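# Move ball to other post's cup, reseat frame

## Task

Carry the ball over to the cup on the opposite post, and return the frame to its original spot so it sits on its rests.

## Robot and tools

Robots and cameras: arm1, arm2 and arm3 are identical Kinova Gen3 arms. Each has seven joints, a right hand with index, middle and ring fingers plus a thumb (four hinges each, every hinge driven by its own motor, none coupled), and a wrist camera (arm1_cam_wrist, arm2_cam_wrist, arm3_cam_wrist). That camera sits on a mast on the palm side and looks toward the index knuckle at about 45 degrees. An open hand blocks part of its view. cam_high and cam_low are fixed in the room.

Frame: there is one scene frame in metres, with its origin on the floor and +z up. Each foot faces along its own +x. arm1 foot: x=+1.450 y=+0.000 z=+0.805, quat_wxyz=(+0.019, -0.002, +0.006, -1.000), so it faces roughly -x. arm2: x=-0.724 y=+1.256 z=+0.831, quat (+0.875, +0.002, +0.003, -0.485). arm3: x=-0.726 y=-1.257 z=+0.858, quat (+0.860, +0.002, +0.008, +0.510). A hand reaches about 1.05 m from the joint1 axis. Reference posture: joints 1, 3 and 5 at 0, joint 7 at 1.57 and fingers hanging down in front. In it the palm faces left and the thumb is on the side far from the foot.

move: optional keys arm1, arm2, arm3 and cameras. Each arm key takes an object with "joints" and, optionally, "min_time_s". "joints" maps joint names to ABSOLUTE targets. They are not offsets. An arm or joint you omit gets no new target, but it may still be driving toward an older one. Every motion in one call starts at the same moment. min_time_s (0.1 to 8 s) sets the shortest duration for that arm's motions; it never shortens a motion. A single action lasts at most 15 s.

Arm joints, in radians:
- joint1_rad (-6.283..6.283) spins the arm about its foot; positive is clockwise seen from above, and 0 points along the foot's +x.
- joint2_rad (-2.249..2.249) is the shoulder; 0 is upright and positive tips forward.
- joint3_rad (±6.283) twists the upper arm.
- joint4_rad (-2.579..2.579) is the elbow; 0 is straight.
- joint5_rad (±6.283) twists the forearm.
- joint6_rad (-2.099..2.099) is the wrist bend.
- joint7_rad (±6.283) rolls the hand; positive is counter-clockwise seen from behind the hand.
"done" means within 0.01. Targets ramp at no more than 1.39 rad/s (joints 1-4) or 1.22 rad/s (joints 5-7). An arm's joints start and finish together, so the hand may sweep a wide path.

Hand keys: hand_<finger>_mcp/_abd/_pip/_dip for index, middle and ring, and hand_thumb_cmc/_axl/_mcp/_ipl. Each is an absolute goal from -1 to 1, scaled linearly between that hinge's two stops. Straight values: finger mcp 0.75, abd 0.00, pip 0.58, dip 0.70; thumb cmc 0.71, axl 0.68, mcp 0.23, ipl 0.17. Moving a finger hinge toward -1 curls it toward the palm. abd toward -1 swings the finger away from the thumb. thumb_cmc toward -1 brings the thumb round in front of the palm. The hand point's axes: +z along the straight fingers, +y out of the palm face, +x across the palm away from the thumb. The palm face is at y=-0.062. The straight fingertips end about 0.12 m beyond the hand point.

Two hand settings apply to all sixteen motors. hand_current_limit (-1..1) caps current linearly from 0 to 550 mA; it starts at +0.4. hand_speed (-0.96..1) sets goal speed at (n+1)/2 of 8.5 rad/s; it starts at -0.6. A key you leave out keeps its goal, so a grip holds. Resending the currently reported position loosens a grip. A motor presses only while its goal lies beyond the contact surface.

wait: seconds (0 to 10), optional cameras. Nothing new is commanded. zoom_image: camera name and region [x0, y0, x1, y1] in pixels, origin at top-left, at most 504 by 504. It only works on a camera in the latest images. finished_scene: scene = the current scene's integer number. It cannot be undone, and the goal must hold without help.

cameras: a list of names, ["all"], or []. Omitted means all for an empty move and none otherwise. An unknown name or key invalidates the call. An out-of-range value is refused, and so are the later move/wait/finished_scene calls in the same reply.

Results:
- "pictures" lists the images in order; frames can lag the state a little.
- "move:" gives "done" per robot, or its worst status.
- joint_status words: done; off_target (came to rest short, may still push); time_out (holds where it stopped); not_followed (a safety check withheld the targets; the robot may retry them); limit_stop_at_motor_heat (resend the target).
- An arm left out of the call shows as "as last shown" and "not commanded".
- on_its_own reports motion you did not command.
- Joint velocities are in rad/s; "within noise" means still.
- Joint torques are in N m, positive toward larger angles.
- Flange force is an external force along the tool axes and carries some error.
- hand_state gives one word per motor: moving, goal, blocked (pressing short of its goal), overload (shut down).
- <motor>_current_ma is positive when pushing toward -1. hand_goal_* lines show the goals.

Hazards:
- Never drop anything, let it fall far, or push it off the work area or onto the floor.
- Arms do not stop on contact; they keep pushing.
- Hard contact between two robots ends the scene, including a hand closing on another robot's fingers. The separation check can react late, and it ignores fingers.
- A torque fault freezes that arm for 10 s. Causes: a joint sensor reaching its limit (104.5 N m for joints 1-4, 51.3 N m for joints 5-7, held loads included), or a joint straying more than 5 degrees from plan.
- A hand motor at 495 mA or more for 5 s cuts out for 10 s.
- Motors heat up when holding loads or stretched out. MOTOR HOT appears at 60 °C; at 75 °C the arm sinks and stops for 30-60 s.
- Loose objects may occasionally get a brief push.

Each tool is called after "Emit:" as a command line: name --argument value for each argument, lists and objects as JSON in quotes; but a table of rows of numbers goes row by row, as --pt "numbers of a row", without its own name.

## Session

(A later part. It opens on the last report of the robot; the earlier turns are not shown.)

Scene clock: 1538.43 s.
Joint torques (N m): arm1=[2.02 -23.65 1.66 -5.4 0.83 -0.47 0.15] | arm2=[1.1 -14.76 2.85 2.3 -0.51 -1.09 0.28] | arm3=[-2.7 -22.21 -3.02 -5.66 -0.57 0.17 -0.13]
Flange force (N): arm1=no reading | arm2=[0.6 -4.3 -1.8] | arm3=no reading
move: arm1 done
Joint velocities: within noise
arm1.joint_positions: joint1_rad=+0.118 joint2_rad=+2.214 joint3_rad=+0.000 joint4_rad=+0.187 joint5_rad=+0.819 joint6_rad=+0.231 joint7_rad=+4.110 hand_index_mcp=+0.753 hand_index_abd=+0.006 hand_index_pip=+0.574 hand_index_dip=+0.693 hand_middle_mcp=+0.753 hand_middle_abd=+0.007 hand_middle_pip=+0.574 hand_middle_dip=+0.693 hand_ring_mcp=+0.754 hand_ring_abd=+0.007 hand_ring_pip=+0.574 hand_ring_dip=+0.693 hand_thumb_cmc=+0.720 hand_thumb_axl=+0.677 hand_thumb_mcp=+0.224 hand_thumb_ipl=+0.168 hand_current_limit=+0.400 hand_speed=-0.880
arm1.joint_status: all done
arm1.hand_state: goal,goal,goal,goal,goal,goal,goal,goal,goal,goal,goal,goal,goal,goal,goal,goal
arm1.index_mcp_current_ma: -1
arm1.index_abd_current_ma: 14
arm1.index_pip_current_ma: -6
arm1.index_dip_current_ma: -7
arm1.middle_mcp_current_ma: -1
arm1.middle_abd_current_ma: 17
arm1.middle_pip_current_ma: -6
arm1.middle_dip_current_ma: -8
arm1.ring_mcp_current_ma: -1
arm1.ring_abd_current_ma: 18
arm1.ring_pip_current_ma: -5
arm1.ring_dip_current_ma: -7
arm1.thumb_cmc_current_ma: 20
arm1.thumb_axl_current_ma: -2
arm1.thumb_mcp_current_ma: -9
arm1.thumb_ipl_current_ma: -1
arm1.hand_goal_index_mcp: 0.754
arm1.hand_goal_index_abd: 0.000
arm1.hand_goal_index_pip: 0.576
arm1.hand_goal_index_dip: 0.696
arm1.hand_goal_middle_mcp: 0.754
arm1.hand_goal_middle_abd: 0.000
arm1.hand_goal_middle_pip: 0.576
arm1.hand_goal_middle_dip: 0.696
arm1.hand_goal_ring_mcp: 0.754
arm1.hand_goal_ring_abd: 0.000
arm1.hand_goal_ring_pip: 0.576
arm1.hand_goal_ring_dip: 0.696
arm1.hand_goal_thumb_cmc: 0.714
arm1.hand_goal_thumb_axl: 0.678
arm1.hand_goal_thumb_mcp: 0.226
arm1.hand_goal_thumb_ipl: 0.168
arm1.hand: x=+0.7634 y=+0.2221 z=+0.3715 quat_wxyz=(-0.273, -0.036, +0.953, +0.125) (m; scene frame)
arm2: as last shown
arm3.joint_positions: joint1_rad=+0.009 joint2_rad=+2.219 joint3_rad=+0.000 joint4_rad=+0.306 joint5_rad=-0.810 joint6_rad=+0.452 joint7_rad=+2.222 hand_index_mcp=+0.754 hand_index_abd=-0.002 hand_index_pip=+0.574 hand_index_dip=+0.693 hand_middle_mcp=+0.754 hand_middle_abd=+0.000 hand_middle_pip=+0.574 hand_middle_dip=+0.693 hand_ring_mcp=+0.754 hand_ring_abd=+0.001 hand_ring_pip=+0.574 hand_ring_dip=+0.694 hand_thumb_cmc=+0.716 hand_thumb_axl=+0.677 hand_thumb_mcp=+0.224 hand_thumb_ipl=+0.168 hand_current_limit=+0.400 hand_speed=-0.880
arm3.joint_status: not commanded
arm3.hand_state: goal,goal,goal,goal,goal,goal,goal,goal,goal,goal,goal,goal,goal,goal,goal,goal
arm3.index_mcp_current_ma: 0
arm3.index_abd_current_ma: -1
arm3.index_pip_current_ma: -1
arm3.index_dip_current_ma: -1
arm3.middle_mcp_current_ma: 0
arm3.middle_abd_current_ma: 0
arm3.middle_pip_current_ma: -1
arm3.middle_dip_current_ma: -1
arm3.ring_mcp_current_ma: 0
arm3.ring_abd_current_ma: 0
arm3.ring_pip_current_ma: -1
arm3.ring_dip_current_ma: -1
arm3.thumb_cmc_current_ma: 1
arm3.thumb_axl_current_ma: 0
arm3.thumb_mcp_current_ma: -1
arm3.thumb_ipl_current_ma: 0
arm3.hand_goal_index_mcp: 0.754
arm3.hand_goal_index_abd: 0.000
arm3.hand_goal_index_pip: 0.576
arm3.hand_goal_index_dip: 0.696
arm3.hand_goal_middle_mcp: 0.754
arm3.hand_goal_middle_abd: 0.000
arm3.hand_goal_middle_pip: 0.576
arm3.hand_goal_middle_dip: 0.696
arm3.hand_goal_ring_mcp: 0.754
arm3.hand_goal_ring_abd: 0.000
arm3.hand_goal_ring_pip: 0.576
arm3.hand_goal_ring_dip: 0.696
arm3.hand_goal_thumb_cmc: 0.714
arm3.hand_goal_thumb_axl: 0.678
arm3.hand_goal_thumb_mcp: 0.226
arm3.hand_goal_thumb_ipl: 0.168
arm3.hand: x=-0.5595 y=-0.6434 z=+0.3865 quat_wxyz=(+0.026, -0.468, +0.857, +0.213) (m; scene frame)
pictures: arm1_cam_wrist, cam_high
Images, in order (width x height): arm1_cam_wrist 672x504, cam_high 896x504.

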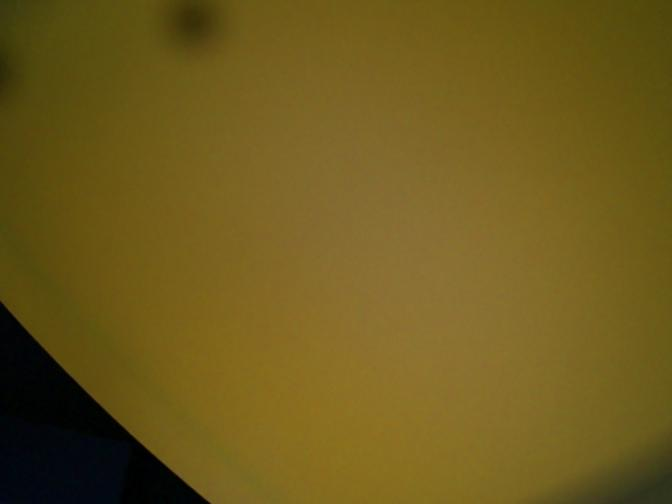

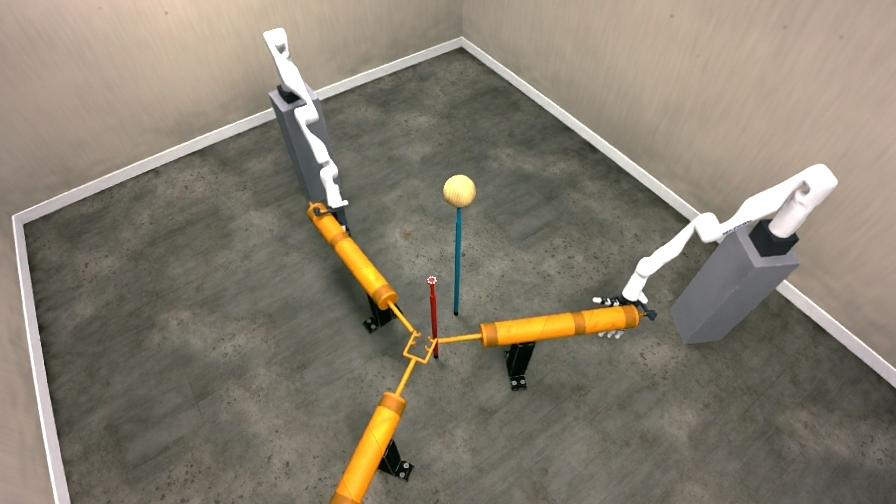

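Emit:
move --arm1 '{"joints":{"hand_speed":-0.8,"hand_index_mcp":-0.1,"hand_index_pip":-0.2,"hand_index_dip":-0.1,"hand_middle_mcp":-0.1,"hand_middle_pip":-0.2,"hand_middle_dip":-0.1,"hand_ring_mcp":-0.1,"hand_ring_pip":-0.2,"hand_ring_dip":-0.1}}' --arm2 '{"joints":{"hand_speed":-0.8,"hand_index_mcp":-0.1,"hand_index_pip":-0.2,"hand_index_dip":-0.1,"hand_middle_mcp":-0.1,"hand_middle_pip":-0.2,"hand_middle_dip":-0.1,"hand_ring_mcp":-0.1,"hand_ring_pip":-0.2,"hand_ring_dip":-0.1}}' --arm3 '{"joints":{"hand_speed":-0.8,"hand_index_mcp":-0.1,"hand_index_pip":-0.2,"hand_index_dip":-0.1,"hand_middle_mcp":-0.1,"hand_middle_pip":-0.2,"hand_middle_dip":-0.1,"hand_ring_mcp":-0.1,"hand_ring_pip":-0.2,"hand_ring_dip":-0.1}}' --cameras '["arm1_cam_wrist","arm2_cam_wrist","cam_high","cam_low"]'

Emit:
zoom_image --camera "cam_high" --region '[370, 270, 520, 420]'

Emit:
zoom_image --camera "cam_high" --region '[290, 180, 690, 504]'

Scene clock: 1546.37 s.
Joint torques (N m): arm1=[-1.07 -24.31 1.41 -5.57 1.05 -0.89 0.49] | arm2=[0.33 -11.4 1.7 7.49 -0.41 0.12 0.3] | arm3=[1.03 -23.75 -2.52 -6.42 -0.96 -0.86 -0.69]
Flange force (N): arm1=no reading | arm2=[7.0 -1.2 10.2] | arm3=no reading
move: arm1 off_target; arm2 off_target; arm3 off_target
Joint velocities: within noise
arm1.joint_positions: joint1_rad=+0.118 joint2_rad=+2.214 joint3_rad=+0.000 joint4_rad=+0.187 joint5_rad=+0.819 joint6_rad=+0.231 joint7_rad=+4.110 hand_index_mcp=-0.036 hand_index_abd=+0.006 hand_index_pip=-0.190 hand_index_dip=-0.098 hand_middle_mcp=+0.115 hand_middle_abd=+0.008 hand_middle_pip=-0.122 hand_middle_dip=-0.037 hand_ring_mcp=+0.239 hand_ring_abd=+0.010 hand_ring_pip=-0.026 hand_ring_dip=-0.001 hand_thumb_cmc=+0.720 hand_thumb_axl=+0.677 hand_thumb_mcp=+0.224 hand_thumb_ipl=+0.168 hand_current_limit=+0.400 hand_speed=-0.800
arm1.joint_status: hand_index_mcp off_target (ended at -0.036, target -0.100); hand_middle_mcp off_target (ended at +0.115, target -0.100); hand_middle_pip off_target (ended at -0.122, target -0.200); hand_middle_dip off_target (ended at -0.037, target -0.100); hand_ring_mcp off_target (ended at +0.239, target -0.100); hand_ring_pip off_target (ended at -0.026, target -0.200); hand_ring_dip off_target (ended at -0.001, target -0.100); the others done
arm1.hand_state: blocked,goal,goal,goal,blocked,goal,blocked,blocked,blocked,goal,blocked,blocked,goal,goal,goal,goal
arm1.index_mcp_current_ma: 279
arm1.index_abd_current_ma: 14
arm1.index_pip_current_ma: 32
arm1.index_dip_current_ma: 6
arm1.middle_mcp_current_ma: 385
arm1.middle_abd_current_ma: 22
arm1.middle_pip_current_ma: 321
arm1.middle_dip_current_ma: 254
arm1.ring_mcp_current_ma: 385
arm1.ring_abd_current_ma: 28
arm1.ring_pip_current_ma: 385
arm1.ring_dip_current_ma: 385
arm1.thumb_cmc_current_ma: 20
arm1.thumb_axl_current_ma: -2
arm1.thumb_mcp_current_ma: -9
arm1.thumb_ipl_current_ma: -1
arm1.hand_goal_index_mcp: -0.100
arm1.hand_goal_index_abd: 0.000
arm1.hand_goal_index_pip: -0.200
arm1.hand_goal_index_dip: -0.100
arm1.hand_goal_middle_mcp: -0.100
arm1.hand_goal_middle_abd: 0.000
arm1.hand_goal_middle_pip: -0.200
arm1.hand_goal_middle_dip: -0.100
arm1.hand_goal_ring_mcp: -0.100
arm1.hand_goal_ring_abd: 0.000
arm1.hand_goal_ring_pip: -0.200
arm1.hand_goal_ring_dip: -0.100
arm1.hand_goal_thumb_cmc: 0.714
arm1.hand_goal_thumb_axl: 0.678
arm1.hand_goal_thumb_mcp: 0.226
arm1.hand_goal_thumb_ipl: 0.168
arm1.hand: x=+0.7635 y=+0.2222 z=+0.3715 quat_wxyz=(-0.273, -0.036, +0.953, +0.125) (m; scene frame)
arm2.joint_positions: joint1_rad=-0.083 joint2_rad=+1.990 joint3_rad=+0.000 joint4_rad=+1.574 joint5_rad=+0.000 joint6_rad=-0.772 joint7_rad=+4.624 hand_index_mcp=+0.042 hand_index_abd=+0.005 hand_index_pip=-0.182 hand_index_dip=-0.080 hand_middle_mcp=+0.105 hand_middle_abd=+0.003 hand_middle_pip=-0.121 hand_middle_dip=-0.032 hand_ring_mcp=+0.159 hand_ring_abd=-0.001 hand_ring_pip=-0.063 hand_ring_dip=+0.033 hand_thumb_cmc=+0.728 hand_thumb_axl=+0.683 hand_thumb_mcp=+0.224 hand_thumb_ipl=+0.168 hand_current_limit=+0.400 hand_speed=-0.800
arm2.joint_status: hand_index_mcp off_target (ended at +0.042, target -0.100); hand_index_dip off_target (ended at -0.080, target -0.100); hand_middle_mcp off_target (ended at +0.105, target -0.100); hand_middle_pip off_target (ended at -0.121, target -0.200); hand_middle_dip off_target (ended at -0.032, target -0.100); hand_ring_mcp off_target (ended at +0.159, target -0.100); hand_ring_pip off_target (ended at -0.063, target -0.200); hand_ring_dip off_target (ended at +0.033, target -0.100); the others done
arm2.hand_state: blocked,goal,goal,blocked,blocked,goal,blocked,blocked,blocked,goal,blocked,blocked,goal,goal,goal,goal
arm2.index_mcp_current_ma: 385
arm2.index_abd_current_ma: 16
arm2.index_pip_current_ma: 73
arm2.index_dip_current_ma: 85
arm2.middle_mcp_current_ma: 385
arm2.middle_abd_current_ma: 10
arm2.middle_pip_current_ma: 359
arm2.middle_dip_current_ma: 308
arm2.ring_mcp_current_ma: 385
arm2.ring_abd_current_ma: -2
arm2.ring_pip_current_ma: 385
arm2.ring_dip_current_ma: 385
arm2.thumb_cmc_current_ma: 60
arm2.thumb_axl_current_ma: 23
arm2.thumb_mcp_current_ma: -10
arm2.thumb_ipl_current_ma: -1
arm2.hand_goal_index_mcp: -0.100
arm2.hand_goal_index_abd: 0.000
arm2.hand_goal_index_pip: -0.200
arm2.hand_goal_index_dip: -0.100
arm2.hand_goal_middle_mcp: -0.100
arm2.hand_goal_middle_abd: 0.000
arm2.hand_goal_middle_pip: -0.200
arm2.hand_goal_middle_dip: -0.100
arm2.hand_goal_ring_mcp: -0.100
arm2.hand_goal_ring_abd: 0.000
arm2.hand_goal_ring_pip: -0.200
arm2.hand_goal_ring_dip: -0.100
arm2.hand_goal_thumb_cmc: 0.714
arm2.hand_goal_thumb_axl: 0.678
arm2.hand_goal_thumb_mcp: 0.226
arm2.hand_goal_thumb_ipl: 0.168
arm2.hand: x=-0.6142 y=+0.9297 z=+0.3615 quat_wxyz=(-0.069, -0.861, +0.480, -0.155) (m; scene frame)
arm3.joint_positions: joint1_rad=+0.009 joint2_rad=+2.219 joint3_rad=+0.000 joint4_rad=+0.306 joint5_rad=-0.810 joint6_rad=+0.452 joint7_rad=+2.222 hand_index_mcp=+0.159 hand_index_abd=-0.008 hand_index_pip=-0.060 hand_index_dip=+0.039 hand_middle_mcp=+0.114 hand_middle_abd=-0.005 hand_middle_pip=-0.115 hand_middle_dip=-0.013 hand_ring_mcp=-0.078 hand_ring_abd=+0.001 hand_ring_pip=-0.193 hand_ring_dip=-0.097 hand_thumb_cmc=+0.716 hand_thumb_axl=+0.677 hand_thumb_mcp=+0.224 hand_thumb_ipl=+0.168 hand_current_limit=+0.400 hand_speed=-0.800
arm3.joint_status: hand_index_mcp off_target (ended at +0.159, target -0.100); hand_index_pip off_target (ended at -0.060, target -0.200); hand_index_dip off_target (ended at +0.039, target -0.100); hand_middle_mcp off_target (ended at +0.114, target -0.100); hand_middle_pip off_target (ended at -0.115, target -0.200); hand_middle_dip off_target (ended at -0.013, target -0.100); hand_ring_mcp off_target (ended at -0.078, target -0.100); the others done
arm3.hand_state: blocked,goal,blocked,blocked,blocked,goal,blocked,blocked,blocked,goal,goal,goal,goal,goal,goal,goal
arm3.index_mcp_current_ma: 385
arm3.index_abd_current_ma: -5
arm3.index_pip_current_ma: 385
arm3.index_dip_current_ma: 385
arm3.middle_mcp_current_ma: 385
arm3.middle_abd_current_ma: -2
arm3.middle_pip_current_ma: 209
arm3.middle_dip_current_ma: 220
arm3.ring_mcp_current_ma: 31
arm3.ring_abd_current_ma: 0
arm3.ring_pip_current_ma: 5
arm3.ring_dip_current_ma: 1
arm3.thumb_cmc_current_ma: 1
arm3.thumb_axl_current_ma: 0
arm3.thumb_mcp_current_ma: -1
arm3.thumb_ipl_current_ma: 0
arm3.hand_goal_index_mcp: -0.100
arm3.hand_goal_index_abd: 0.000
arm3.hand_goal_index_pip: -0.200
arm3.hand_goal_index_dip: -0.100
arm3.hand_goal_middle_mcp: -0.100
arm3.hand_goal_middle_abd: 0.000
arm3.hand_goal_middle_pip: -0.200
arm3.hand_goal_middle_dip: -0.100
arm3.hand_goal_ring_mcp: -0.100
arm3.hand_goal_ring_abd: 0.000
arm3.hand_goal_ring_pip: -0.200
arm3.hand_goal_ring_dip: -0.100
arm3.hand_goal_thumb_cmc: 0.714
arm3.hand_goal_thumb_axl: 0.678
arm3.hand_goal_thumb_mcp: 0.226
arm3.hand_goal_thumb_ipl: 0.168
arm3.hand: x=-0.5596 y=-0.6435 z=+0.3864 quat_wxyz=(+0.026, -0.468, +0.857, +0.213) (m; scene frame)
pictures: arm1_cam_wrist, arm2_cam_wrist, cam_high, cam_low
Images, in order (width x height): arm1_cam_wrist 672x504, arm2_cam_wrist 672x504, cam_high 896x504, cam_low 896x504.

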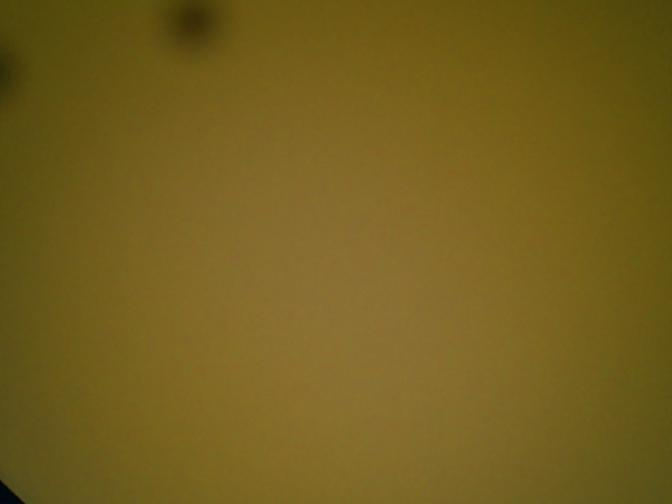

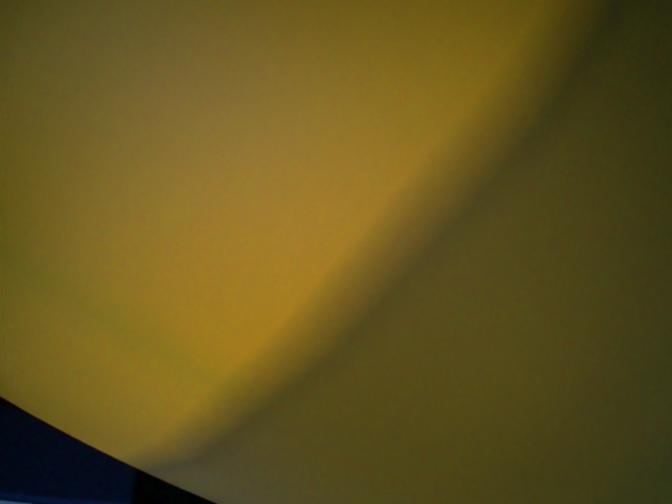

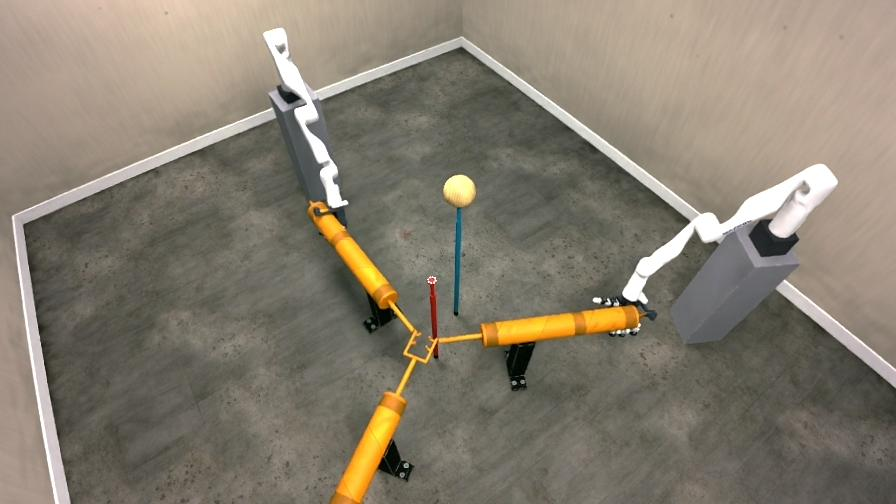

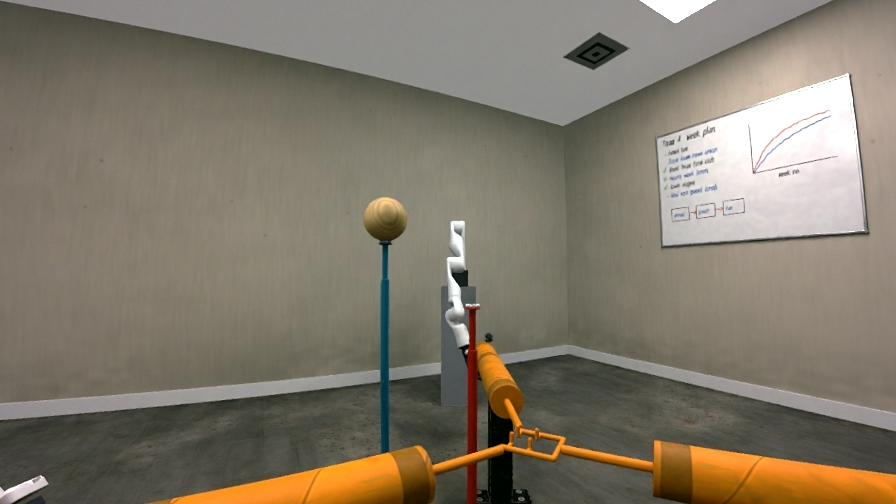

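Scaled by 3.360 from the camera's 896x504 image, which has a finer 1280x720 frame.

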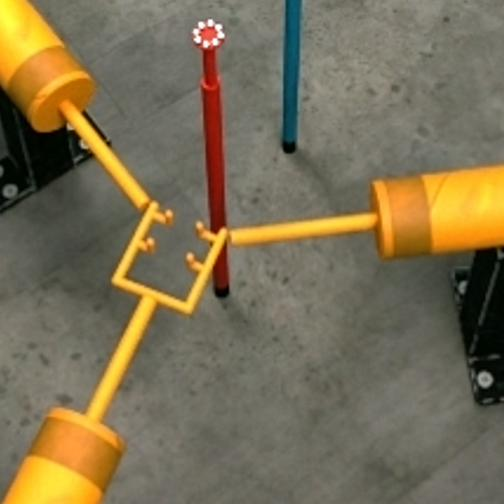

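Scaled by 1.260 from the camera's 896x504 image, which has a finer 1280x720 frame.

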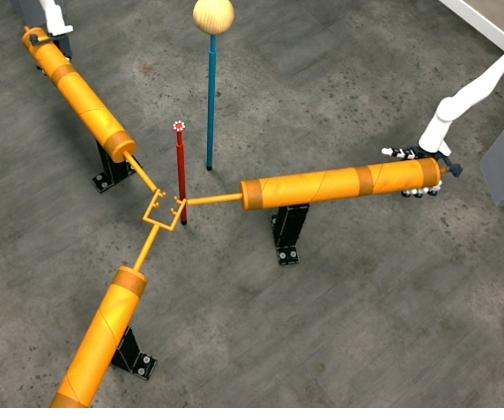

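Emit:
move --arm1 '{"joints":{"joint1_rad":0.0723,"joint2_rad":2.1312,"joint4_rad":0.3621,"joint5_rad":1.2098,"joint6_rad":0.2061,"joint7_rad":3.6737},"min_time_s":3}' --arm2 '{"joints":{"joint1_rad":-0.0831,"joint2_rad":1.9684,"joint4_rad":1.6084,"joint5_rad":0,"joint6_rad":-0.7844,"joint7_rad":4.624},"min_time_s":3}' --arm3 '{"joints":{"joint1_rad":0.0089,"joint2_rad":2.117,"joint4_rad":0.4995,"joint5_rad":-0.967,"joint6_rad":0.3942,"joint7_rad":2.3952},"min_time_s":3}' --cameras '["cam_high","cam_low","arm3_cam_wrist"]'

Emit:
zoom_image --camera "cam_high" --region '[370, 270, 520, 420]'

Emit:
zoom_image --camera "cam_high" --region '[290, 180, 690, 504]'

Emit:
zoom_image --camera "cam_low" --region '[400, 370, 700, 504]'

Scene clock: 1571.53 s.
Joint torques (N m): arm1=[-10.85 -31.6 0.31 -9.13 2.79 -4.24 2.03] | arm2=[1.99 -8.33 1.72 9.8 -1.5 1.2 -0.74] | arm3=[7.16 -34.61 -1.38 -12.48 -2.62 -4.33 -1.72]
Flange force (N): arm1=no reading | arm2=[11.2 -3.1 10.8] | arm3=no reading
move: arm1 done; arm2 done; arm3 done
Joint velocities: within noise
arm1.joint_positions: joint1_rad=+0.072 joint2_rad=+2.131 joint3_rad=+0.000 joint4_rad=+0.362 joint5_rad=+1.210 joint6_rad=+0.206 joint7_rad=+3.674 hand_index_mcp=-0.038 hand_index_abd=+0.009 hand_index_pip=-0.185 hand_index_dip=-0.099 hand_middle_mcp=+0.115 hand_middle_abd=+0.029 hand_middle_pip=-0.122 hand_middle_dip=-0.050 hand_ring_mcp=+0.237 hand_ring_abd=+0.036 hand_ring_pip=-0.026 hand_ring_dip=-0.010 hand_thumb_cmc=+0.720 hand_thumb_axl=+0.677 hand_thumb_mcp=+0.224 hand_thumb_ipl=+0.168 hand_current_limit=+0.400 hand_speed=-0.800
arm1.joint_status: all done
arm1.hand_state: blocked,goal,goal,goal,blocked,blocked,blocked,blocked,blocked,blocked,blocked,blocked,goal,goal,goal,goal
arm1.index_mcp_current_ma: 268
arm1.index_abd_current_ma: 24
arm1.index_pip_current_ma: 51
arm1.index_dip_current_ma: 3
arm1.middle_mcp_current_ma: 385
arm1.middle_abd_current_ma: 90
arm1.middle_pip_current_ma: 321
arm1.middle_dip_current_ma: 197
arm1.ring_mcp_current_ma: 385
arm1.ring_abd_current_ma: 115
arm1.ring_pip_current_ma: 385
arm1.ring_dip_current_ma: 385
arm1.thumb_cmc_current_ma: 17
arm1.thumb_axl_current_ma: -2
arm1.thumb_mcp_current_ma: -9
arm1.thumb_ipl_current_ma: -1
arm1.hand_goal_index_mcp: -0.100
arm1.hand_goal_index_abd: 0.000
arm1.hand_goal_index_pip: -0.200
arm1.hand_goal_index_dip: -0.100
arm1.hand_goal_middle_mcp: -0.100
arm1.hand_goal_middle_abd: 0.000
arm1.hand_goal_middle_pip: -0.200
arm1.hand_goal_middle_dip: -0.100
arm1.hand_goal_ring_mcp: -0.100
arm1.hand_goal_ring_abd: 0.000
arm1.hand_goal_ring_pip: -0.200
arm1.hand_goal_ring_dip: -0.100
arm1.hand_goal_thumb_cmc: 0.714
arm1.hand_goal_thumb_axl: 0.678
arm1.hand_goal_thumb_mcp: 0.226
arm1.hand_goal_thumb_ipl: 0.168
arm1.hand: x=+0.7632 y=+0.1967 z=+0.3814 quat_wxyz=(-0.273, -0.036, +0.953, +0.125) (m; scene frame)
arm2.joint_positions: joint1_rad=-0.083 joint2_rad=+1.968 joint3_rad=+0.000 joint4_rad=+1.608 joint5_rad=+0.000 joint6_rad=-0.784 joint7_rad=+4.624 hand_index_mcp=+0.037 hand_index_abd=+0.004 hand_index_pip=-0.180 hand_index_dip=-0.088 hand_middle_mcp=+0.105 hand_middle_abd=+0.001 hand_middle_pip=-0.121 hand_middle_dip=-0.055 hand_ring_mcp=+0.159 hand_ring_abd=-0.002 hand_ring_pip=-0.063 hand_ring_dip=+0.005 hand_thumb_cmc=+0.716 hand_thumb_axl=+0.680 hand_thumb_mcp=+0.224 hand_thumb_ipl=+0.168 hand_current_limit=+0.400 hand_speed=-0.800
arm2.joint_status: all done
arm2.hand_state: blocked,goal,goal,goal,blocked,goal,blocked,blocked,blocked,goal,blocked,blocked,goal,goal,goal,goal
arm2.index_mcp_current_ma: 385
arm2.index_abd_current_ma: 11
arm2.index_pip_current_ma: 81
arm2.index_dip_current_ma: 50
arm2.middle_mcp_current_ma: 385
arm2.middle_abd_current_ma: 3
arm2.middle_pip_current_ma: 359
arm2.middle_dip_current_ma: 198
arm2.ring_mcp_current_ma: 385
arm2.ring_abd_current_ma: -6
arm2.ring_pip_current_ma: 385
arm2.ring_dip_current_ma: 385
arm2.thumb_cmc_current_ma: 7
arm2.thumb_axl_current_ma: 11
arm2.thumb_mcp_current_ma: -10
arm2.thumb_ipl_current_ma: -1
arm2.hand_goal_index_mcp: -0.100
arm2.hand_goal_index_abd: 0.000
arm2.hand_goal_index_pip: -0.200
arm2.hand_goal_index_dip: -0.100
arm2.hand_goal_middle_mcp: -0.100
arm2.hand_goal_middle_abd: 0.000
arm2.hand_goal_middle_pip: -0.200
arm2.hand_goal_middle_dip: -0.100
arm2.hand_goal_ring_mcp: -0.100
arm2.hand_goal_ring_abd: 0.000
arm2.hand_goal_ring_pip: -0.200
arm2.hand_goal_ring_dip: -0.100
arm2.hand_goal_thumb_cmc: 0.714
arm2.hand_goal_thumb_axl: 0.678
arm2.hand_goal_thumb_mcp: 0.226
arm2.hand_goal_thumb_ipl: 0.168
arm2.on_its_own: hand_middle_dip moved -0.023 toward your old target -0.100; hand_ring_dip moved -0.028 toward your old target -0.100
arm2.hand: x=-0.6141 y=+0.9295 z=+0.3716 quat_wxyz=(-0.069, -0.861, +0.480, -0.155) (m; scene frame)
arm3.joint_positions: joint1_rad=+0.009 joint2_rad=+2.117 joint3_rad=+0.000 joint4_rad=+0.499 joint5_rad=-0.967 joint6_rad=+0.394 joint7_rad=+2.395 hand_index_mcp=+0.104 hand_index_abd=-0.027 hand_index_pip=-0.061 hand_index_dip=-0.015 hand_middle_mcp=+0.046 hand_middle_abd=-0.019 hand_middle_pip=-0.115 hand_middle_dip=-0.038 hand_ring_mcp=-0.104 hand_ring_abd=-0.043 hand_ring_pip=-0.190 hand_ring_dip=-0.091 hand_thumb_cmc=+0.716 hand_thumb_axl=+0.677 hand_thumb_mcp=+0.224 hand_thumb_ipl=+0.168 hand_current_limit=+0.400 hand_speed=-0.800
arm3.joint_status: all done
arm3.hand_state: blocked,blocked,blocked,blocked,blocked,goal,blocked,blocked,goal,blocked,goal,goal,goal,goal,goal,goal
arm3.index_mcp_current_ma: 385
arm3.index_abd_current_ma: -31
arm3.index_pip_current_ma: 385
arm3.index_dip_current_ma: 213
arm3.middle_mcp_current_ma: 385
arm3.middle_abd_current_ma: -18
arm3.middle_pip_current_ma: 209
arm3.middle_dip_current_ma: 134
arm3.ring_mcp_current_ma: -3
arm3.ring_abd_current_ma: -62
arm3.ring_pip_current_ma: 8
arm3.ring_dip_current_ma: 7
arm3.thumb_cmc_current_ma: 1
arm3.thumb_axl_current_ma: 0
arm3.thumb_mcp_current_ma: -1
arm3.thumb_ipl_current_ma: 0
arm3.hand_goal_index_mcp: -0.100
arm3.hand_goal_index_abd: 0.000
arm3.hand_goal_index_pip: -0.200
arm3.hand_goal_index_dip: -0.100
arm3.hand_goal_middle_mcp: -0.100
arm3.hand_goal_middle_abd: 0.000
arm3.hand_goal_middle_pip: -0.200
arm3.hand_goal_middle_dip: -0.100
arm3.hand_goal_ring_mcp: -0.100
arm3.hand_goal_ring_abd: 0.000
arm3.hand_goal_ring_pip: -0.200
arm3.hand_goal_ring_dip: -0.100
arm3.hand_goal_thumb_cmc: 0.714
arm3.hand_goal_thumb_axl: 0.678
arm3.hand_goal_thumb_mcp: 0.226
arm3.hand_goal_thumb_ipl: 0.168
arm3.on_its_own: hand_index_mcp moved -0.055 toward your old target -0.100; hand_index_dip moved -0.054 toward your old target -0.100; hand_middle_mcp moved -0.068 toward your old target -0.100; hand_middle_dip moved -0.025 toward your old target -0.100; hand_ring_mcp moved -0.026 to your old target -0.100
arm3.hand: x=-0.5593 y=-0.6434 z=+0.4064 quat_wxyz=(+0.026, -0.469, +0.857, +0.213) (m; scene frame)
pictures: arm3_cam_wrist, cam_high, cam_low
Images, in order (width x height): arm3_cam_wrist 672x504, cam_high 896x504, cam_low 896x504.

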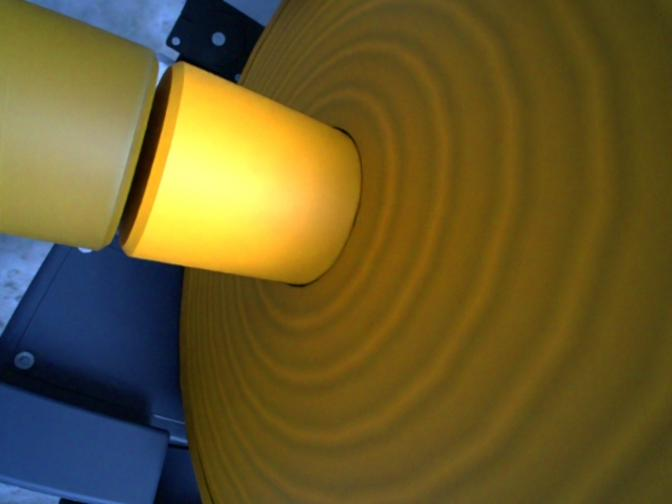

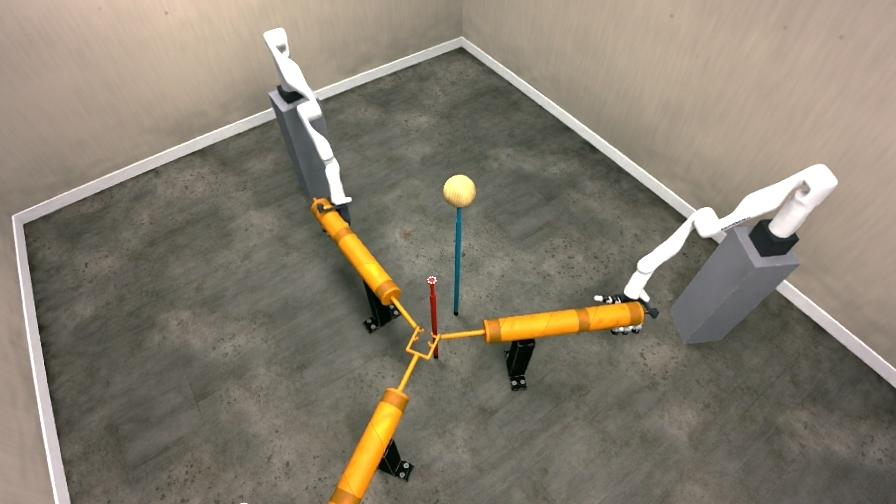

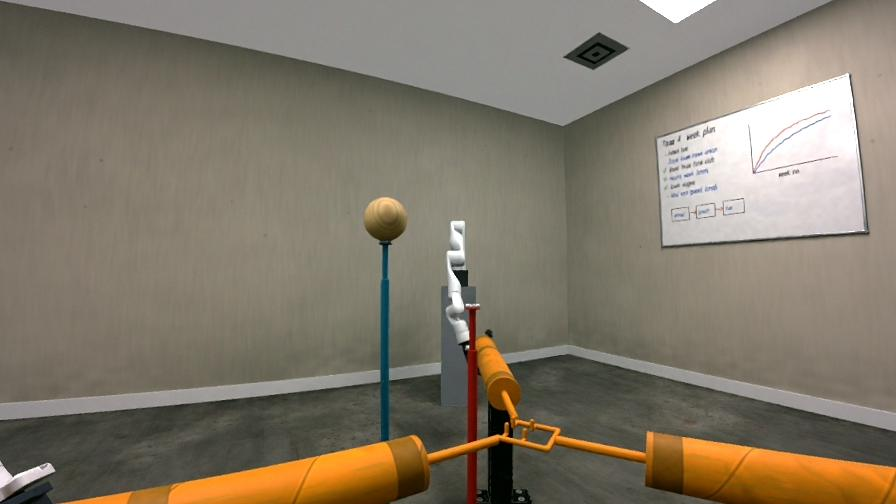

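Scaled by 3.360 from the camera's 896x504 image, which has a finer 1280x720 frame.

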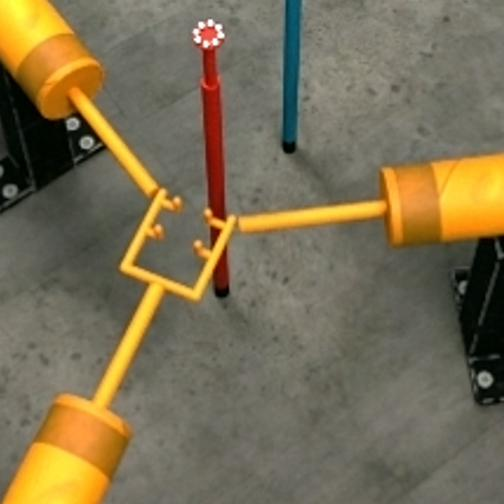

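Scaled by 1.260 from the camera's 896x504 image, which has a finer 1280x720 frame.

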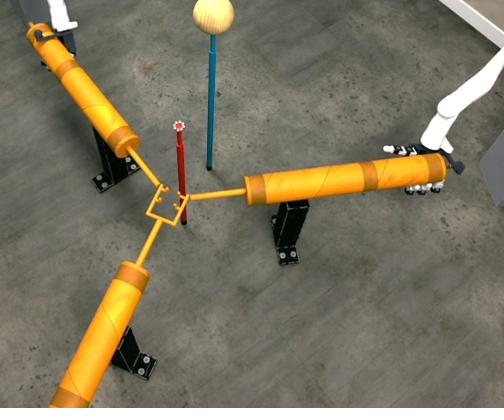

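Scaled by 1.680 from the camera's 896x504 image, which has a finer 1280x720 frame.

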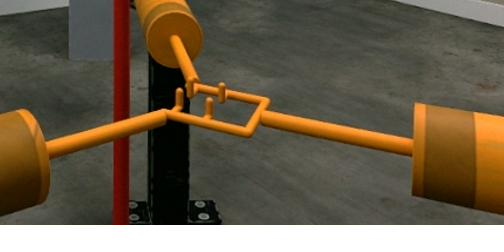

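Emit:
move --arm1 '{"joints":{"joint1_rad":0.0795,"joint2_rad":2.2248,"joint4_rad":0.1141,"joint5_rad":0.7039,"joint6_rad":0.2942,"joint7_rad":4.2004},"min_time_s":2.5}' --arm2 '{"joints":{"joint1_rad":-0.0571,"joint2_rad":1.9796,"joint4_rad":1.6289,"joint5_rad":0,"joint6_rad":-0.816,"joint7_rad":4.6516},"min_time_s":2.5}' --arm3 '{"joints":{"joint1_rad":-0.0183,"joint2_rad":2.1104,"joint4_rad":0.5229,"joint5_rad":-1.0068,"joint6_rad":0.3738,"joint7_rad":2.4126},"min_time_s":2.5}' --cameras '["cam_high","cam_low"]'

Emit:
zoom_image --camera "cam_high" --region '[370, 270, 520, 420]'

Emit:
zoom_image --camera "cam_low" --region '[400, 370, 700, 504]'

Scene clock: 1600.53 s.
Joint torques (N m): arm1=[-10.8 -28.81 1.24 -8.27 1.65 -4.2 1.63] | arm2=[2.88 -7.62 3.37 10.32 -2.12 1.26 -0.7] | arm3=[6.31 -34.66 -1.82 -12.53 -2.72 -4.09 -1.79]
Flange force (N): arm1=no reading | arm2=[11.7 -5.7 11.3] | arm3=no reading
move: arm1 done; arm2 done; arm3 done
Joint velocities: within noise
arm1.joint_positions: joint1_rad=+0.080 joint2_rad=+2.225 joint3_rad=+0.000 joint4_rad=+0.114 joint5_rad=+0.704 joint6_rad=+0.294 joint7_rad=+4.200 hand_index_mcp=-0.039 hand_index_abd=+0.009 hand_index_pip=-0.182 hand_index_dip=-0.098 hand_middle_mcp=+0.115 hand_middle_abd=+0.029 hand_middle_pip=-0.122 hand_middle_dip=-0.054 hand_ring_mcp=+0.232 hand_ring_abd=+0.045 hand_ring_pip=-0.021 hand_ring_dip=-0.012 hand_thumb_cmc=+0.720 hand_thumb_axl=+0.677 hand_thumb_mcp=+0.224 hand_thumb_ipl=+0.168 hand_current_limit=+0.400 hand_speed=-0.800
arm1.joint_status: all done
arm1.hand_state: blocked,goal,goal,goal,blocked,blocked,blocked,blocked,blocked,blocked,blocked,blocked,goal,goal,goal,goal
arm1.index_mcp_current_ma: 260
arm1.index_abd_current_ma: 24
arm1.index_pip_current_ma: 61
arm1.index_dip_current_ma: 5
arm1.middle_mcp_current_ma: 385
arm1.middle_abd_current_ma: 92
arm1.middle_pip_current_ma: 321
arm1.middle_dip_current_ma: 177
arm1.ring_mcp_current_ma: 385
arm1.ring_abd_current_ma: 150
arm1.ring_pip_current_ma: 385
arm1.ring_dip_current_ma: 372
arm1.thumb_cmc_current_ma: 17
arm1.thumb_axl_current_ma: -2
arm1.thumb_mcp_current_ma: -9
arm1.thumb_ipl_current_ma: -1
arm1.hand_goal_index_mcp: -0.100
arm1.hand_goal_index_abd: 0.000
arm1.hand_goal_index_pip: -0.200
arm1.hand_goal_index_dip: -0.100
arm1.hand_goal_middle_mcp: -0.100
arm1.hand_goal_middle_abd: 0.000
arm1.hand_goal_middle_pip: -0.200
arm1.hand_goal_middle_dip: -0.100
arm1.hand_goal_ring_mcp: -0.100
arm1.hand_goal_ring_abd: 0.000
arm1.hand_goal_ring_pip: -0.200
arm1.hand_goal_ring_dip: -0.100
arm1.hand_goal_thumb_cmc: 0.714
arm1.hand_goal_thumb_axl: 0.678
arm1.hand_goal_thumb_mcp: 0.226
arm1.hand_goal_thumb_ipl: 0.168
arm1.hand: x=+0.7498 y=+0.2014 z=+0.3814 quat_wxyz=(-0.273, -0.036, +0.953, +0.125) (m; scene frame)
arm2.joint_positions: joint1_rad=-0.057 joint2_rad=+1.980 joint3_rad=+0.000 joint4_rad=+1.629 joint5_rad=+0.000 joint6_rad=-0.816 joint7_rad=+4.652 hand_index_mcp=+0.037 hand_index_abd=+0.003 hand_index_pip=-0.180 hand_index_dip=-0.094 hand_middle_mcp=+0.105 hand_middle_abd=+0.002 hand_middle_pip=-0.121 hand_middle_dip=-0.063 hand_ring_mcp=+0.161 hand_ring_abd=+0.000 hand_ring_pip=-0.063 hand_ring_dip=-0.004 hand_thumb_cmc=+0.716 hand_thumb_axl=+0.680 hand_thumb_mcp=+0.224 hand_thumb_ipl=+0.168 hand_current_limit=+0.400 hand_speed=-0.800
arm2.joint_status: all done
arm2.hand_state: blocked,goal,goal,goal,blocked,goal,blocked,blocked,blocked,goal,blocked,blocked,goal,goal,goal,goal
arm2.index_mcp_current_ma: 385
arm2.index_abd_current_ma: 11
arm2.index_pip_current_ma: 81
arm2.index_dip_current_ma: 23
arm2.middle_mcp_current_ma: 385
arm2.middle_abd_current_ma: 6
arm2.middle_pip_current_ma: 359
arm2.middle_dip_current_ma: 164
arm2.ring_mcp_current_ma: 385
arm2.ring_abd_current_ma: -1
arm2.ring_pip_current_ma: 385
arm2.ring_dip_current_ma: 385
arm2.thumb_cmc_current_ma: 7
arm2.thumb_axl_current_ma: 11
arm2.thumb_mcp_current_ma: -10
arm2.thumb_ipl_current_ma: -1
arm2.hand_goal_index_mcp: -0.100
arm2.hand_goal_index_abd: 0.000
arm2.hand_goal_index_pip: -0.200
arm2.hand_goal_index_dip: -0.100
arm2.hand_goal_middle_mcp: -0.100
arm2.hand_goal_middle_abd: 0.000
arm2.hand_goal_middle_pip: -0.200
arm2.hand_goal_middle_dip: -0.100
arm2.hand_goal_ring_mcp: -0.100
arm2.hand_goal_ring_abd: 0.000
arm2.hand_goal_ring_pip: -0.200
arm2.hand_goal_ring_dip: -0.100
arm2.hand_goal_thumb_cmc: 0.714
arm2.hand_goal_thumb_axl: 0.678
arm2.hand_goal_thumb_mcp: 0.226
arm2.hand_goal_thumb_ipl: 0.168
arm2.hand: x=-0.6284 y=+0.9333 z=+0.3724 quat_wxyz=(-0.073, -0.861, +0.479, -0.153) (m; scene frame)
arm3.joint_positions: joint1_rad=-0.018 joint2_rad=+2.110 joint3_rad=+0.000 joint4_rad=+0.523 joint5_rad=-1.007 joint6_rad=+0.374 joint7_rad=+2.413 hand_index_mcp=+0.104 hand_index_abd=-0.027 hand_index_pip=-0.061 hand_index_dip=-0.018 hand_middle_mcp=+0.046 hand_middle_abd=-0.019 hand_middle_pip=-0.115 hand_middle_dip=-0.040 hand_ring_mcp=-0.105 hand_ring_abd=-0.043 hand_ring_pip=-0.191 hand_ring_dip=-0.091 hand_thumb_cmc=+0.716 hand_thumb_axl=+0.677 hand_thumb_mcp=+0.224 hand_thumb_ipl=+0.168 hand_current_limit=+0.400 hand_speed=-0.800
arm3.joint_status: all done
arm3.hand_state: blocked,blocked,blocked,blocked,blocked,goal,blocked,blocked,goal,blocked,goal,goal,goal,goal,goal,goal
arm3.index_mcp_current_ma: 385
arm3.index_abd_current_ma: -31
arm3.index_pip_current_ma: 385
arm3.index_dip_current_ma: 203
arm3.middle_mcp_current_ma: 385
arm3.middle_abd_current_ma: -18
arm3.middle_pip_current_ma: 209
arm3.middle_dip_current_ma: 128
arm3.ring_mcp_current_ma: -3
arm3.ring_abd_current_ma: -62
arm3.ring_pip_current_ma: 8
arm3.ring_dip_current_ma: 7
arm3.thumb_cmc_current_ma: 1
arm3.thumb_axl_current_ma: 0
arm3.thumb_mcp_current_ma: -1
arm3.thumb_ipl_current_ma: 0
arm3.hand_goal_index_mcp: -0.100
arm3.hand_goal_index_abd: 0.000
arm3.hand_goal_index_pip: -0.200
arm3.hand_goal_index_dip: -0.100
arm3.hand_goal_middle_mcp: -0.100
arm3.hand_goal_middle_abd: 0.000
arm3.hand_goal_middle_pip: -0.200
arm3.hand_goal_middle_dip: -0.100
arm3.hand_goal_ring_mcp: -0.100
arm3.hand_goal_ring_abd: 0.000
arm3.hand_goal_ring_pip: -0.200
arm3.hand_goal_ring_dip: -0.100
arm3.hand_goal_thumb_cmc: 0.714
arm3.hand_goal_thumb_axl: 0.678
arm3.hand_goal_thumb_mcp: 0.226
arm3.hand_goal_thumb_ipl: 0.168
arm3.hand: x=-0.5728 y=-0.6389 z=+0.4064 quat_wxyz=(+0.026, -0.469, +0.857, +0.213) (m; scene frame)
pictures: cam_high, cam_low
Images, in order (width x height): cam_high 896x504, cam_low 896x504.

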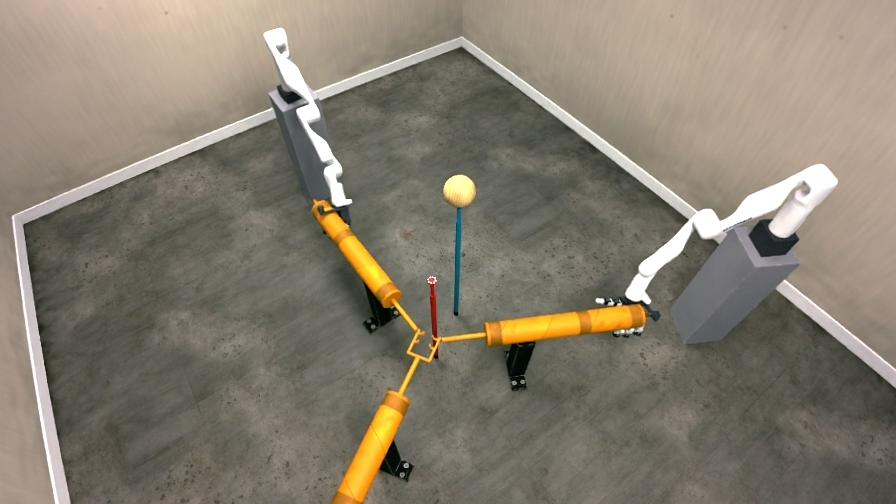

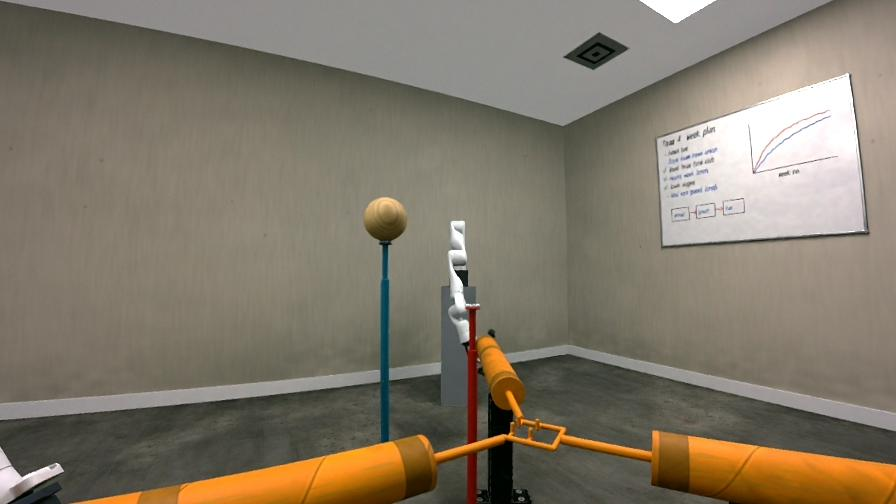

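Scaled by 3.360 from the camera's 896x504 image, which has a finer 1280x720 frame.

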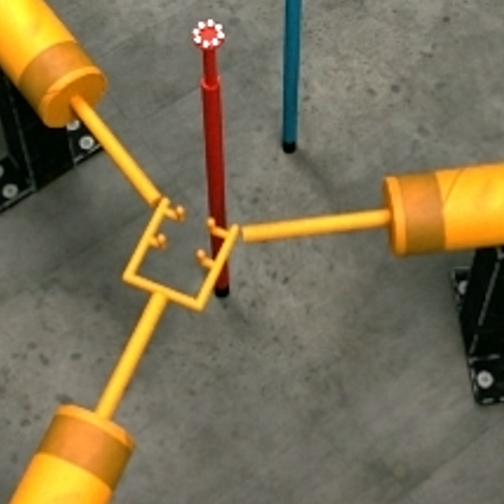

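Scaled by 1.680 from the camera's 896x504 image, which has a finer 1280x720 frame.

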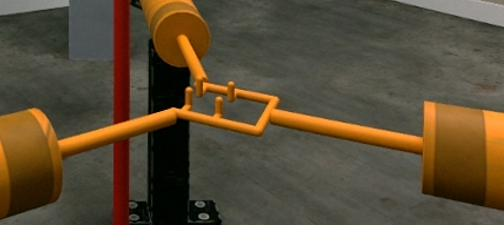

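Emit:
move --arm2 '{"joints":{"joint2_rad":1.9968,"joint4_rad":1.6015,"joint6_rad":-0.8058},"min_time_s":2}' --arm3 '{"joints":{"joint1_rad":-0.0183,"joint2_rad":2.2132,"joint4_rad":0.3299,"joint5_rad":-0.8371,"joint6_rad":0.4285,"joint7_rad":2.2283},"min_time_s":2}' --cameras '["cam_high","cam_low"]'

Emit:
zoom_image --camera "cam_high" --region '[370, 270, 520, 420]'

Emit:
zoom_image --camera "cam_low" --region '[400, 370, 700, 504]'

Scene clock: 1620.23 s.
Joint torques (N m): arm1=[-9.02 -30.76 1.69 -9.51 1.83 -4.44 1.56] | arm2=[1.65 -8.08 1.72 9.76 -1.52 1.15 -0.63] | arm3=[6.32 -31.18 -1.89 -10.97 -1.96 -3.95 -1.53]
Flange force (N): arm1=no reading | arm2=[10.8 -2.0 10.7] | arm3=no reading
move: arm2 done; arm3 done
Joint velocities: within noise
arm1.joint_positions: joint1_rad=+0.080 joint2_rad=+2.225 joint3_rad=+0.000 joint4_rad=+0.114 joint5_rad=+0.704 joint6_rad=+0.294 joint7_rad=+4.200 hand_index_mcp=-0.044 hand_index_abd=+0.009 hand_index_pip=-0.181 hand_index_dip=-0.093 hand_middle_mcp=+0.115 hand_middle_abd=+0.029 hand_middle_pip=-0.122 hand_middle_dip=-0.054 hand_ring_mcp=+0.232 hand_ring_abd=+0.048 hand_ring_pip=-0.020 hand_ring_dip=-0.012 hand_thumb_cmc=+0.720 hand_thumb_axl=+0.677 hand_thumb_mcp=+0.224 hand_thumb_ipl=+0.168 hand_current_limit=+0.400 hand_speed=-0.800
arm1.joint_status: not commanded
arm1.hand_state: blocked,goal,goal,goal,blocked,blocked,blocked,blocked,blocked,blocked,blocked,blocked,goal,goal,goal,goal
arm1.index_mcp_current_ma: 238
arm1.index_abd_current_ma: 24
arm1.index_pip_current_ma: 64
arm1.index_dip_current_ma: 20
arm1.middle_mcp_current_ma: 385
arm1.middle_abd_current_ma: 92
arm1.middle_pip_current_ma: 321
arm1.middle_dip_current_ma: 177
arm1.ring_mcp_current_ma: 385
arm1.ring_abd_current_ma: 158
arm1.ring_pip_current_ma: 385
arm1.ring_dip_current_ma: 372
arm1.thumb_cmc_current_ma: 17
arm1.thumb_axl_current_ma: -2
arm1.thumb_mcp_current_ma: -9
arm1.thumb_ipl_current_ma: -1
arm1.hand_goal_index_mcp: -0.100
arm1.hand_goal_index_abd: 0.000
arm1.hand_goal_index_pip: -0.200
arm1.hand_goal_index_dip: -0.100
arm1.hand_goal_middle_mcp: -0.100
arm1.hand_goal_middle_abd: 0.000
arm1.hand_goal_middle_pip: -0.200
arm1.hand_goal_middle_dip: -0.100
arm1.hand_goal_ring_mcp: -0.100
arm1.hand_goal_ring_abd: 0.000
arm1.hand_goal_ring_pip: -0.200
arm1.hand_goal_ring_dip: -0.100
arm1.hand_goal_thumb_cmc: 0.714
arm1.hand_goal_thumb_axl: 0.678
arm1.hand_goal_thumb_mcp: 0.226
arm1.hand_goal_thumb_ipl: 0.168
arm1.hand: x=+0.7498 y=+0.2014 z=+0.3814 quat_wxyz=(-0.273, -0.036, +0.953, +0.125) (m; scene frame)
arm2.joint_positions: joint1_rad=-0.057 joint2_rad=+1.997 joint3_rad=+0.000 joint4_rad=+1.602 joint5_rad=+0.000 joint6_rad=-0.806 joint7_rad=+4.652 hand_index_mcp=+0.037 hand_index_abd=+0.003 hand_index_pip=-0.180 hand_index_dip=-0.097 hand_middle_mcp=+0.107 hand_middle_abd=+0.002 hand_middle_pip=-0.121 hand_middle_dip=-0.067 hand_ring_mcp=+0.168 hand_ring_abd=-0.003 hand_ring_pip=-0.063 hand_ring_dip=-0.016 hand_thumb_cmc=+0.716 hand_thumb_axl=+0.680 hand_thumb_mcp=+0.224 hand_thumb_ipl=+0.168 hand_current_limit=+0.400 hand_speed=-0.800
arm2.joint_status: all done
arm2.hand_state: blocked,goal,goal,goal,blocked,goal,blocked,blocked,blocked,goal,blocked,blocked,goal,goal,goal,goal
arm2.index_mcp_current_ma: 385
arm2.index_abd_current_ma: 11
arm2.index_pip_current_ma: 81
arm2.index_dip_current_ma: 10
arm2.middle_mcp_current_ma: 385
arm2.middle_abd_current_ma: 6
arm2.middle_pip_current_ma: 359
arm2.middle_dip_current_ma: 142
arm2.ring_mcp_current_ma: 385
arm2.ring_abd_current_ma: -9
arm2.ring_pip_current_ma: 385
arm2.ring_dip_current_ma: 385
arm2.thumb_cmc_current_ma: 7
arm2.thumb_axl_current_ma: 11
arm2.thumb_mcp_current_ma: -10
arm2.thumb_ipl_current_ma: -1
arm2.hand_goal_index_mcp: -0.100
arm2.hand_goal_index_abd: 0.000
arm2.hand_goal_index_pip: -0.200
arm2.hand_goal_index_dip: -0.100
arm2.hand_goal_middle_mcp: -0.100
arm2.hand_goal_middle_abd: 0.000
arm2.hand_goal_middle_pip: -0.200
arm2.hand_goal_middle_dip: -0.100
arm2.hand_goal_ring_mcp: -0.100
arm2.hand_goal_ring_abd: 0.000
arm2.hand_goal_ring_pip: -0.200
arm2.hand_goal_ring_dip: -0.100
arm2.hand_goal_thumb_cmc: 0.714
arm2.hand_goal_thumb_axl: 0.678
arm2.hand_goal_thumb_mcp: 0.226
arm2.hand_goal_thumb_ipl: 0.168
arm2.hand: x=-0.6285 y=+0.9334 z=+0.3644 quat_wxyz=(-0.073, -0.861, +0.479, -0.153) (m; scene frame)
arm3.joint_positions: joint1_rad=-0.018 joint2_rad=+2.213 joint3_rad=+0.000 joint4_rad=+0.330 joint5_rad=-0.837 joint6_rad=+0.428 joint7_rad=+2.228 hand_index_mcp=+0.095 hand_index_abd=-0.027 hand_index_pip=-0.062 hand_index_dip=-0.022 hand_middle_mcp=+0.042 hand_middle_abd=-0.019 hand_middle_pip=-0.115 hand_middle_dip=-0.044 hand_ring_mcp=-0.106 hand_ring_abd=-0.049 hand_ring_pip=-0.196 hand_ring_dip=-0.092 hand_thumb_cmc=+0.716 hand_thumb_axl=+0.677 hand_thumb_mcp=+0.224 hand_thumb_ipl=+0.168 hand_current_limit=+0.400 hand_speed=-0.800
arm3.joint_status: all done
arm3.hand_state: blocked,blocked,blocked,blocked,blocked,goal,blocked,blocked,goal,blocked,goal,goal,goal,goal,goal,goal
arm3.index_mcp_current_ma: 385
arm3.index_abd_current_ma: -32
arm3.index_pip_current_ma: 385
arm3.index_dip_current_ma: 187
arm3.middle_mcp_current_ma: 385
arm3.middle_abd_current_ma: -19
arm3.middle_pip_current_ma: 209
arm3.middle_dip_current_ma: 113
arm3.ring_mcp_current_ma: -5
arm3.ring_abd_current_ma: -75
arm3.ring_pip_current_ma: 2
arm3.ring_dip_current_ma: 6
arm3.thumb_cmc_current_ma: 1
arm3.thumb_axl_current_ma: 0
arm3.thumb_mcp_current_ma: -1
arm3.thumb_ipl_current_ma: 0
arm3.hand_goal_index_mcp: -0.100
arm3.hand_goal_index_abd: 0.000
arm3.hand_goal_index_pip: -0.200
arm3.hand_goal_index_dip: -0.100
arm3.hand_goal_middle_mcp: -0.100
arm3.hand_goal_middle_abd: 0.000
arm3.hand_goal_middle_pip: -0.200
arm3.hand_goal_middle_dip: -0.100
arm3.hand_goal_ring_mcp: -0.100
arm3.hand_goal_ring_abd: 0.000
arm3.hand_goal_ring_pip: -0.200
arm3.hand_goal_ring_dip: -0.100
arm3.hand_goal_thumb_cmc: 0.714
arm3.hand_goal_thumb_axl: 0.678
arm3.hand_goal_thumb_mcp: 0.226
arm3.hand_goal_thumb_ipl: 0.168
arm3.hand: x=-0.5731 y=-0.6389 z=+0.3854 quat_wxyz=(+0.026, -0.469, +0.857, +0.213) (m; scene frame)
pictures: cam_high, cam_low
Images, in order (width x height): cam_high 896x504, cam_low 896x504.

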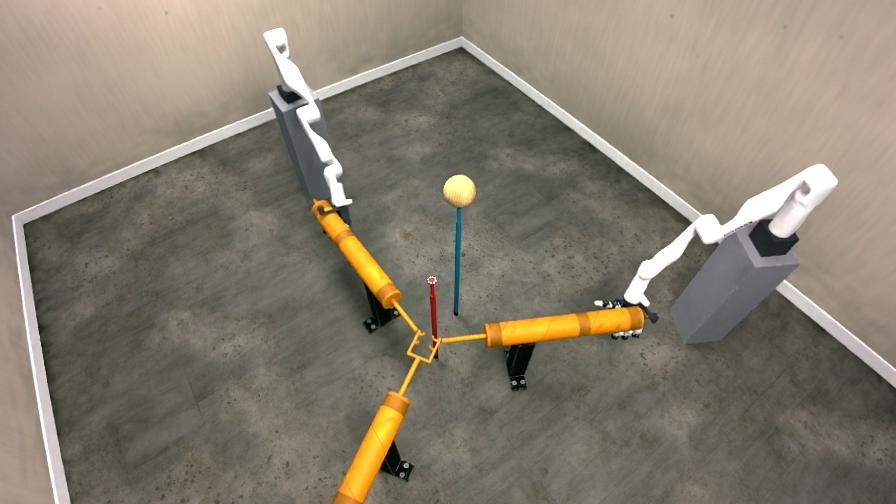

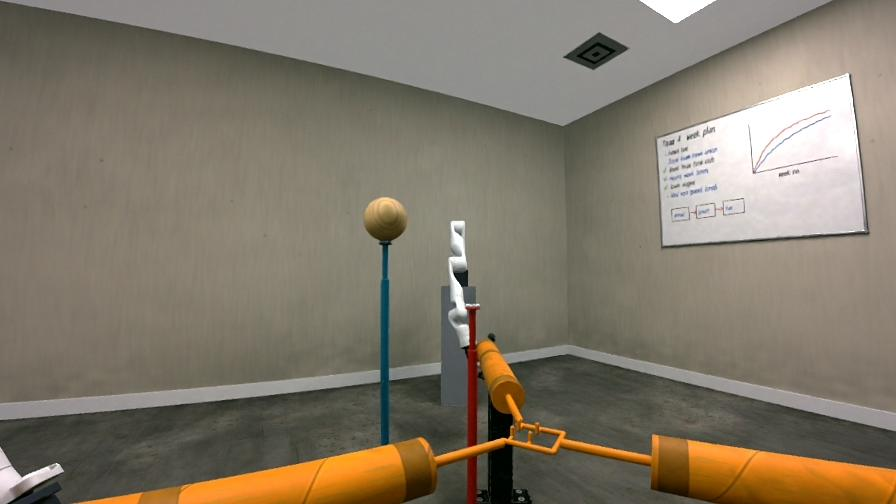

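Scaled by 3.360 from the camera's 896x504 image, which has a finer 1280x720 frame.

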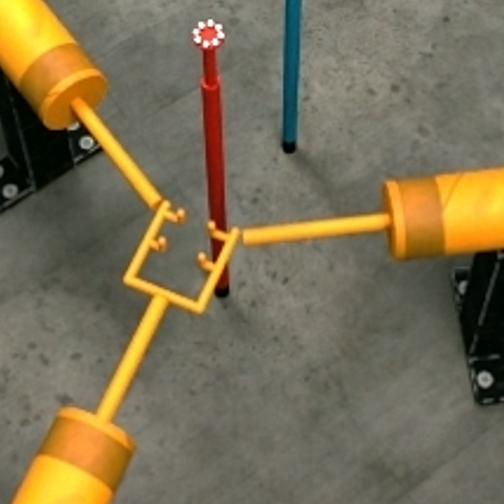

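Scaled by 1.680 from the camera's 896x504 image, which has a finer 1280x720 frame.

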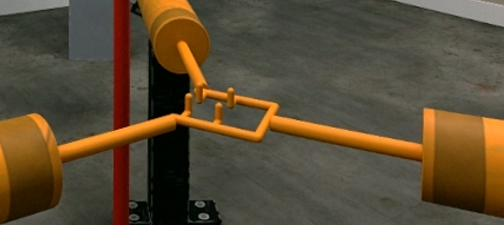

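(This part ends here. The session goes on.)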